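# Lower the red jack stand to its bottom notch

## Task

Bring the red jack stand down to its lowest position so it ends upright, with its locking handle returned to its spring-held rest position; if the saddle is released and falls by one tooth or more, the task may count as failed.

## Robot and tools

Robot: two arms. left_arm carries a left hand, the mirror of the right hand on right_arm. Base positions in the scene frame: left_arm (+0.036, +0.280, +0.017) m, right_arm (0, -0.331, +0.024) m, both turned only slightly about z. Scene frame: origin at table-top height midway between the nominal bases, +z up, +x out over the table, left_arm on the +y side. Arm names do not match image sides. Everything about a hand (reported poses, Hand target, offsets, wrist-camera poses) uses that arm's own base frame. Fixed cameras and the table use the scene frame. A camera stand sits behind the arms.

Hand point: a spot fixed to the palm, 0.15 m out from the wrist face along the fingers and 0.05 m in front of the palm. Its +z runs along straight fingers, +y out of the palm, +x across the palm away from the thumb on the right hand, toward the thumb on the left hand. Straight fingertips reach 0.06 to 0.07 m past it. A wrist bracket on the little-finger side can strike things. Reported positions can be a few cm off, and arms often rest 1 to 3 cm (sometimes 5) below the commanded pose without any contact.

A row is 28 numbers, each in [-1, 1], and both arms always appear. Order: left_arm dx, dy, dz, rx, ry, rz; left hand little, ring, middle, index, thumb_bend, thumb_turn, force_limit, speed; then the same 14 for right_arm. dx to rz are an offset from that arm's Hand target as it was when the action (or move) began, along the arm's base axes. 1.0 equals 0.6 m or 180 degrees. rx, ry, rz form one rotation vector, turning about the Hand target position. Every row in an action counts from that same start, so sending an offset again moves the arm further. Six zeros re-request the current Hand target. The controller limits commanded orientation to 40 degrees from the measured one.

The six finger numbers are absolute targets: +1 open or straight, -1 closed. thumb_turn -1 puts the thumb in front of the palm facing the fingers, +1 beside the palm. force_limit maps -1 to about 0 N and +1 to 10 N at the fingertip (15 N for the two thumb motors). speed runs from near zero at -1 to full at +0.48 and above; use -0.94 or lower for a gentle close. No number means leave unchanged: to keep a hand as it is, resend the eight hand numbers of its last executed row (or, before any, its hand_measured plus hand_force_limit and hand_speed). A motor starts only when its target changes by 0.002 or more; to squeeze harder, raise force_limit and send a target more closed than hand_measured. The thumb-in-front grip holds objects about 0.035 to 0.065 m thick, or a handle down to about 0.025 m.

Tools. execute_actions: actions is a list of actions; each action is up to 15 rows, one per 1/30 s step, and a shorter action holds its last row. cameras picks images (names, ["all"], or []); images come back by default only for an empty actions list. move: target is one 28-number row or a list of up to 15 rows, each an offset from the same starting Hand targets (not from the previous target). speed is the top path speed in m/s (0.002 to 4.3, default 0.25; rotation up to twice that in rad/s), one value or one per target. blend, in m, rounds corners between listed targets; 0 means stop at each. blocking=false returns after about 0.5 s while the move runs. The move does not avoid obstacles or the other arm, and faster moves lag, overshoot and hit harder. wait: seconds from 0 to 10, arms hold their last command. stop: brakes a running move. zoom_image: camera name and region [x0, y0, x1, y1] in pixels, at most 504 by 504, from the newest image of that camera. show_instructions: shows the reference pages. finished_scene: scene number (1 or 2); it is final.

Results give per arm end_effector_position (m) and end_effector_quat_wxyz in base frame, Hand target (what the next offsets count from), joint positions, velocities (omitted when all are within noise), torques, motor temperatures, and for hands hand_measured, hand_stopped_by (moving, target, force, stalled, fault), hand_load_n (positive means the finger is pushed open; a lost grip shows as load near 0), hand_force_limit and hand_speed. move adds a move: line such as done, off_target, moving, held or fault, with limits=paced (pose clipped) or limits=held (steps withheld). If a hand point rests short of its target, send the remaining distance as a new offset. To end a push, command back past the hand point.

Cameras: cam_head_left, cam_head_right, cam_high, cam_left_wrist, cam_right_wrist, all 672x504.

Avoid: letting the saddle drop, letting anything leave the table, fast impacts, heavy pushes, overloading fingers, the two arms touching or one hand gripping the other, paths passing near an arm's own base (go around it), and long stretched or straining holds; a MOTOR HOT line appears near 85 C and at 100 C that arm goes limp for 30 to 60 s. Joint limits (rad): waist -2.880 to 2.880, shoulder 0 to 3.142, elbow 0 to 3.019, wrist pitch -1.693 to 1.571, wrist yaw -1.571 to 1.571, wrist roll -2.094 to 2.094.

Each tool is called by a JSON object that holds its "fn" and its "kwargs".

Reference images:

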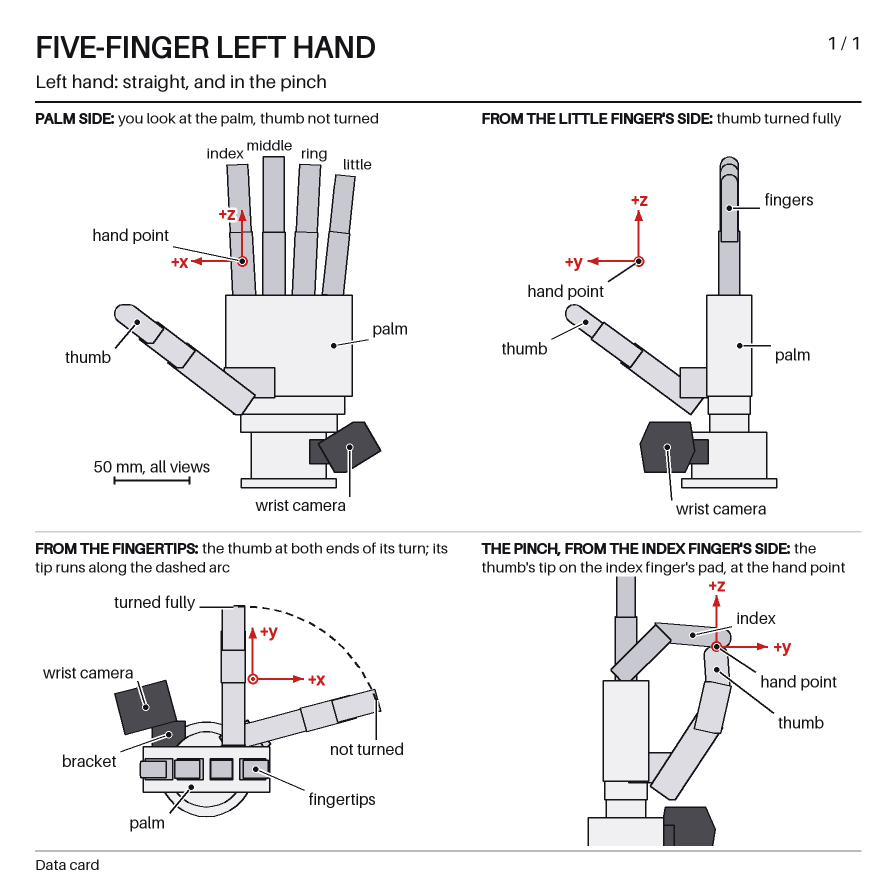

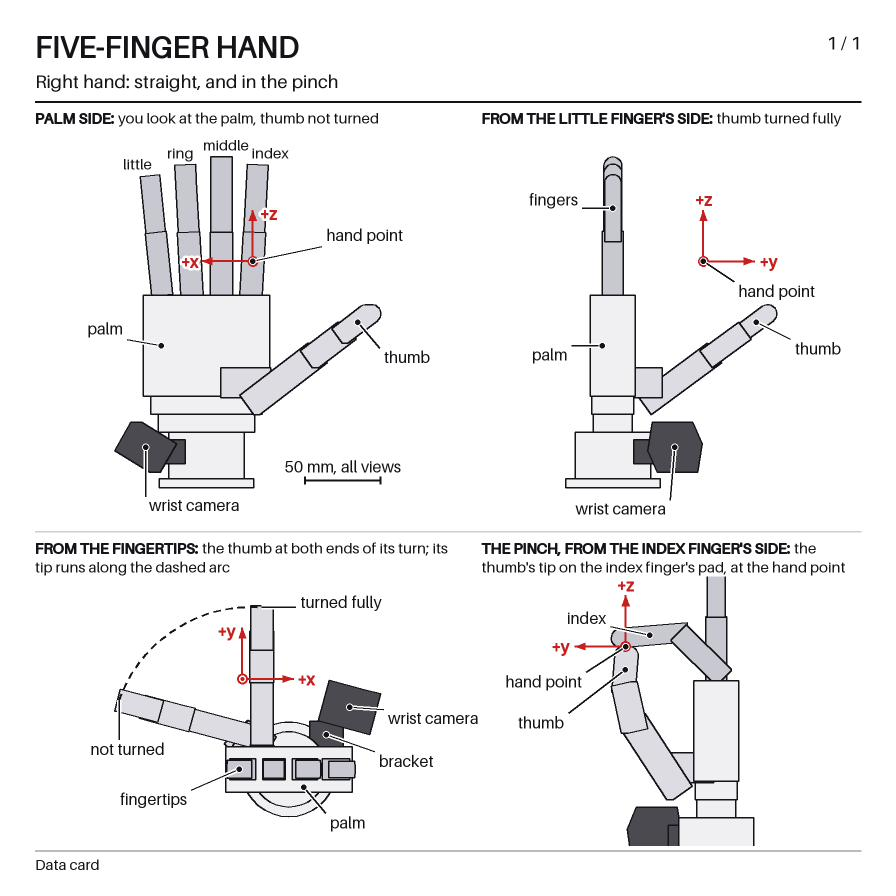

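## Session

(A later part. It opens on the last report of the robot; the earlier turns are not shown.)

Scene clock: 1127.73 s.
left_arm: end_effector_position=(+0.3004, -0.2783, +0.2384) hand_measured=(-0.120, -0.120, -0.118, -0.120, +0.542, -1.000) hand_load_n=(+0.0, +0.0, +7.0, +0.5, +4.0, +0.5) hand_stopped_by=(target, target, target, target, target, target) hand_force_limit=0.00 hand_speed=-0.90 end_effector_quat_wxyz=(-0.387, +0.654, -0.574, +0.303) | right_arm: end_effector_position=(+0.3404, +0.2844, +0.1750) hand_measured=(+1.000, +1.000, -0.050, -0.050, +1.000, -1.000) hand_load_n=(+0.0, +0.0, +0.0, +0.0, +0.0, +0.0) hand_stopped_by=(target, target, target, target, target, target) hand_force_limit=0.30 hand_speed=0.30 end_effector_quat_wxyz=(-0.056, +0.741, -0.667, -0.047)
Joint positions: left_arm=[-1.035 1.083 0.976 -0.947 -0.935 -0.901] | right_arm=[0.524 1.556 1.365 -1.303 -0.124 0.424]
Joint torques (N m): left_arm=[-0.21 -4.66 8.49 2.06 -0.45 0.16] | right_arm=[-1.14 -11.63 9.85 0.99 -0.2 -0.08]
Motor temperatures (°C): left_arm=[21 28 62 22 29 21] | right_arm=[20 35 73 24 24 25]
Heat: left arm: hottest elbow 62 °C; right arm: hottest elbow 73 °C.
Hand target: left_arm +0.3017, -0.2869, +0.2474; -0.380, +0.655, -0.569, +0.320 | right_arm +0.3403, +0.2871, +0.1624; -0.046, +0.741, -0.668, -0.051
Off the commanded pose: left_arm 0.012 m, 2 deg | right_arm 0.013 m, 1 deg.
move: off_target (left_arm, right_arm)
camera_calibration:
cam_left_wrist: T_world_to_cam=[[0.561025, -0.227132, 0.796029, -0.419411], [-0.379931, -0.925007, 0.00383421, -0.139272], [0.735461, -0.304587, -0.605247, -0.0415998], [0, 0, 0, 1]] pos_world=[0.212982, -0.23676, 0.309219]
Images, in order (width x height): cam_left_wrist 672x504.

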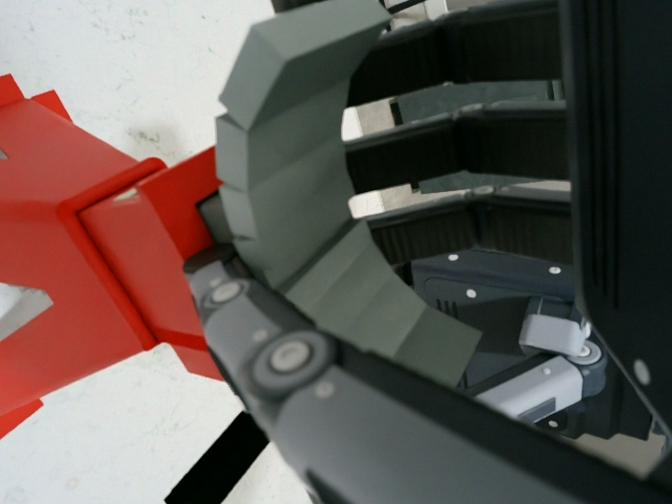

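{"fn": "move", "kwargs": {"target": [0,0,-0.0,0,0,0,-0.12,-0.12,-0.12,-0.12,0.54,-1,0.0,-0.9, 0,0,0,0,0,0,1,1,1,1,1,-1,0.3,0.3], "speed": 0.05, "cameras": []}}

{"fn": "move", "kwargs": {"target": [0,0,0,0,0,0,-0.1,-0.1,-0.1,-0.1,0.6,-1,0.0,-0.9, 0.01,-0.15,0.07,0,0,0,1,1,1,1,1,-1,0.3,0.3], "speed": 0.15, "cameras": ["cam_left_wrist","cam_right_wrist"]}}

Scene clock: 1136.27 s.
left_arm: end_effector_position=(+0.3004, -0.2782, +0.2384) hand_measured=(-0.120, -0.120, -0.118, -0.120, +0.542, -1.000) hand_load_n=(+0.0, +0.0, +7.0, +0.0, +4.5, +0.5) hand_stopped_by=(target, target, target, target, target, target) hand_force_limit=0.00 hand_speed=-0.90 end_effector_quat_wxyz=(-0.387, +0.654, -0.574, +0.303) | right_arm: end_effector_position=(+0.3405, +0.2844, +0.1750) hand_measured=(+1.000, +1.000, +1.000, +1.000, +1.000, -1.000) hand_load_n=(+0.0, +0.0, +0.0, +0.0, +0.0, +0.0) hand_stopped_by=(target, target, target, target, target, target) hand_force_limit=0.30 hand_speed=0.30 end_effector_quat_wxyz=(-0.056, +0.741, -0.667, -0.047)
Joint positions: left_arm=[-1.035 1.083 0.976 -0.947 -0.935 -0.9] | right_arm=[0.524 1.556 1.365 -1.302 -0.124 0.424]
Joint torques (N m): left_arm=[-0.26 -4.6 8.49 2.07 -0.45 0.18] | right_arm=[-1.61 -11.16 9.95 1.13 -0.25 -0.03]
Motor temperatures (°C): left_arm=[21 28 61 22 28 21] | right_arm=[20 34 72 24 24 25]
Heat: left arm: hottest elbow 61 °C; right arm: hottest elbow 72 °C.
Hand target: left_arm +0.3017, -0.2869, +0.2474; -0.380, +0.655, -0.569, +0.320 | right_arm +0.3404, +0.2871, +0.1624; -0.047, +0.741, -0.668, -0.051
Off the commanded pose: left_arm 0.013 m, 2 deg | right_arm 0.013 m, 1 deg.
move: off_target (left_arm, right_arm)
No camera images: "cameras" was empty.

Scene clock: 1137.77 s.
left_arm: end_effector_position=(+0.3015, -0.2805, +0.2395) hand_measured=(-0.100, -0.100, -0.100, -0.100, +0.600, -1.000) hand_load_n=(+0.0, +0.0, +0.0, +0.0, +0.0, +0.0) hand_stopped_by=(target, target, target, target, target, target) hand_force_limit=0.00 hand_speed=-0.90 end_effector_quat_wxyz=(-0.385, +0.655, -0.572, +0.308) | right_arm: end_effector_position=(+0.3482, +0.1992, +0.1990) hand_measured=(+1.000, +1.000, +1.000, +1.000, +1.000, -1.000) hand_load_n=(+0.0, +0.0, +0.0, +0.0, +0.0, +0.0) hand_stopped_by=(target, target, target, target, target, target) hand_force_limit=0.30 hand_speed=0.30 end_effector_quat_wxyz=(-0.044, +0.740, -0.670, -0.050)
Joint positions: left_arm=[-1.035 1.083 0.976 -0.936 -0.934 -0.9] | right_arm=[0.346 1.492 1.354 -1.403 -0.13 0.249]
Joint torques (N m): left_arm=[-0.26 -4.6 8.5 1.65 -0.49 0.18] | right_arm=[-2.14 -13.16 10.8 0.16 -0.25 -0.22]
Motor temperatures (°C): left_arm=[21 27 61 22 28 21] | right_arm=[20 35 72 24 24 25]
Heat: left arm: hottest elbow 61 °C; right arm: hottest elbow 72 °C.
Hand target: left_arm +0.3018, -0.2870, +0.2474; -0.380, +0.655, -0.569, +0.320 | right_arm +0.3465, +0.1970, +0.2045; -0.047, +0.741, -0.668, -0.051
Off the commanded pose: left_arm 0.010 m, 2 deg | right_arm 0.006 m, 0 deg.
move: done
camera_calibration:
cam_left_wrist: T_world_to_cam=[[0.556944, -0.219894, 0.800912, -0.419375], [-0.380801, -0.924592, 0.0109538, -0.142208], [0.738108, -0.311089, -0.598682, -0.0466717], [0, 0, 0, 1]] pos_world=[0.213864, -0.238221, 0.309499]
cam_right_wrist: T_world_to_cam=[[-0.925228, -0.379237, 0.0115193, 0.389694], [-0.299465, 0.748578, 0.591568, -0.161327], [-0.232967, 0.543885, -0.806173, 0.247944], [0, 0, 0, 1]] pos_world=[0.370007, 0.133699, 0.290833]
Images, in order (width x height): cam_left_wrist 672x504, cam_right_wrist 672x504.

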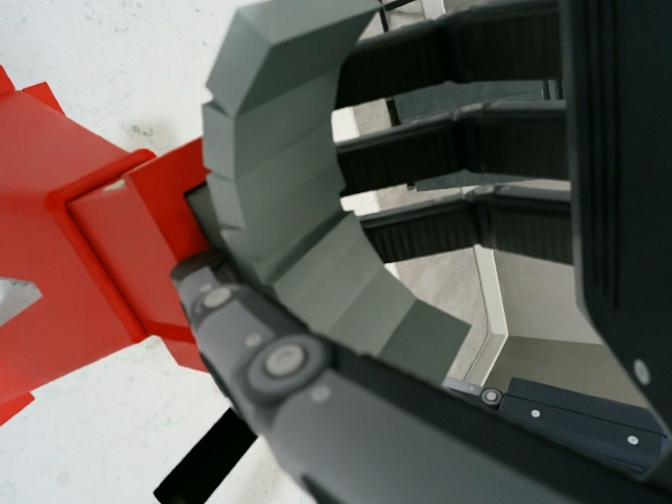

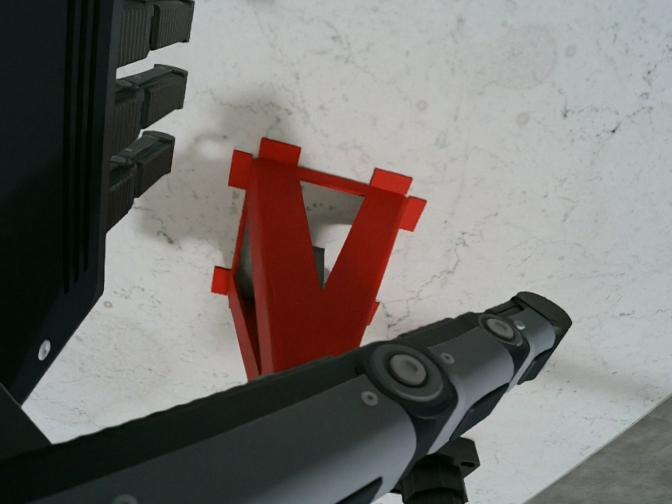

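{"fn": "move", "kwargs": {"target": [0,0,0,0,0,0,0.4,0.4,0.4,0.4,1,-1,0.0,-0.4, 0,0,0,0,0,0,1,1,1,1,1,-1,0.3,0.3], "speed": 0.05, "cameras": []}}

{"fn": "move", "kwargs": {"target": [0.0,0.01,0.24,0,0,0,0.9,0.9,0.9,0.9,1,-1,0.0,-0.3, 0,0,0,0,0,0,1,1,1,1,1,-1,0.3,0.3], "speed": 0.15, "cameras": ["cam_high"]}}

{"fn": "zoom_image", "kwargs": {"camera": "cam_high", "region": [280, 90, 350, 160]}}

{"fn": "zoom_image", "kwargs": {"camera": "cam_high", "region": [260, 70, 370, 240]}}

Scene clock: 1150.63 s.
left_arm: end_effector_position=(+0.3015, -0.2805, +0.2395) hand_measured=(+0.400, +0.400, +0.400, +0.400, +1.000, -1.000) hand_load_n=(+0.0, +0.5, +0.0, +0.0, +0.0, +0.0) hand_stopped_by=(target, target, target, target, target, target) hand_force_limit=0.00 hand_speed=-0.40 end_effector_quat_wxyz=(-0.385, +0.655, -0.572, +0.308) | right_arm: end_effector_position=(+0.3482, +0.1992, +0.1990) hand_measured=(+1.000, +1.000, +1.000, +1.000, +1.000, -1.000) hand_load_n=(+0.0, +0.0, +0.0, +0.0, +0.0, +0.0) hand_stopped_by=(target, target, target, target, target, target) hand_force_limit=0.30 hand_speed=0.30 end_effector_quat_wxyz=(-0.044, +0.740, -0.670, -0.050)
Joint positions: left_arm=[-1.035 1.083 0.976 -0.936 -0.934 -0.9] | right_arm=[0.346 1.492 1.354 -1.403 -0.13 0.249]
Joint torques (N m): left_arm=[-0.21 -4.6 8.5 1.65 -0.5 0.18] | right_arm=[-1.44 -12.45 11.14 0.27 -0.33 -0.22]
Motor temperatures (°C): left_arm=[21 27 61 22 28 21] | right_arm=[20 35 71 24 24 25]
Heat: left arm: hottest elbow 61 °C; right arm: hottest elbow 71 °C.
Hand target: left_arm +0.3017, -0.2869, +0.2474; -0.380, +0.655, -0.569, +0.320 | right_arm +0.3465, +0.1970, +0.2045; -0.047, +0.741, -0.668, -0.051
Off the commanded pose: left_arm 0.010 m, 2 deg | right_arm 0.006 m, 0 deg.
move: done
No camera images: "cameras" was empty.

Scene clock: 1152.40 s.
left_arm: end_effector_position=(+0.2977, -0.2751, +0.3736) hand_measured=(+0.900, +0.900, +0.900, +0.900, +1.000, -1.000) hand_load_n=(+0.0, +0.0, -0.5, -0.5, +0.0, +0.0) hand_stopped_by=(target, target, target, target, target, target) hand_force_limit=0.00 hand_speed=-0.30 end_effector_quat_wxyz=(-0.384, +0.653, -0.574, +0.311) | right_arm: end_effector_position=(+0.3482, +0.1992, +0.1990) hand_measured=(+1.000, +1.000, +1.000, +1.000, +1.000, -1.000) hand_load_n=(+0.0, +0.0, +0.0, +0.0, +0.0, +0.0) hand_stopped_by=(target, target, target, target, target, target) hand_force_limit=0.30 hand_speed=0.30 end_effector_quat_wxyz=(-0.044, +0.740, -0.670, -0.050)
Joint positions: left_arm=[-1.035 1.084 1.328 -1.273 -0.93 -0.886] | right_arm=[0.346 1.492 1.354 -1.403 -0.13 0.249]
Joint torques (N m): left_arm=[0.44 -3.19 11.26 0.73 -0.45 0.19] | right_arm=[-2.2 -13.1 10.71 0.35 -0.26 -0.21]
Motor temperatures (°C): left_arm=[21 27 61 22 27 21] | right_arm=[20 35 71 24 24 25]
Heat: left arm: hottest elbow 61 °C; right arm: hottest elbow 71 °C.
Hand target: left_arm +0.3017, -0.2809, +0.3914; -0.380, +0.655, -0.569, +0.320 | right_arm +0.3465, +0.1970, +0.2045; -0.047, +0.741, -0.668, -0.051
Off the commanded pose: left_arm 0.019 m, 1 deg | right_arm 0.006 m, 0 deg.
move: off_target (left_arm)
Images, in order (width x height): cam_high 672x504.

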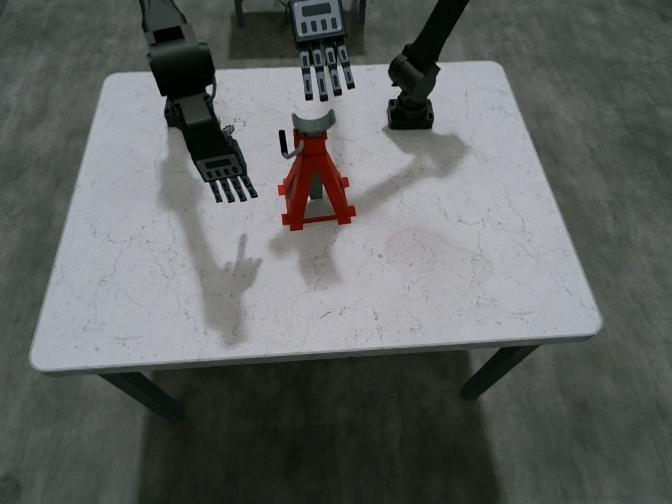

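Scaled by 7.200 from the camera's 672x504 image, which has a finer 960x720 frame.

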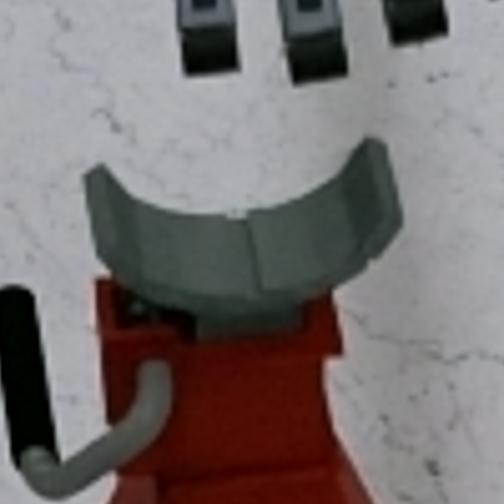

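Scaled by 2.965 from the camera's 672x504 image, which has a finer 960x720 frame.

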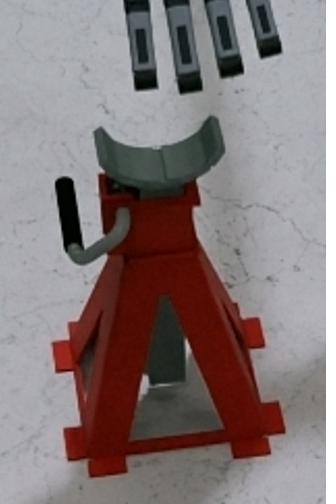

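{"fn": "finished_scene", "kwargs": {"scene": 2}}

The scene is finished: the task was done.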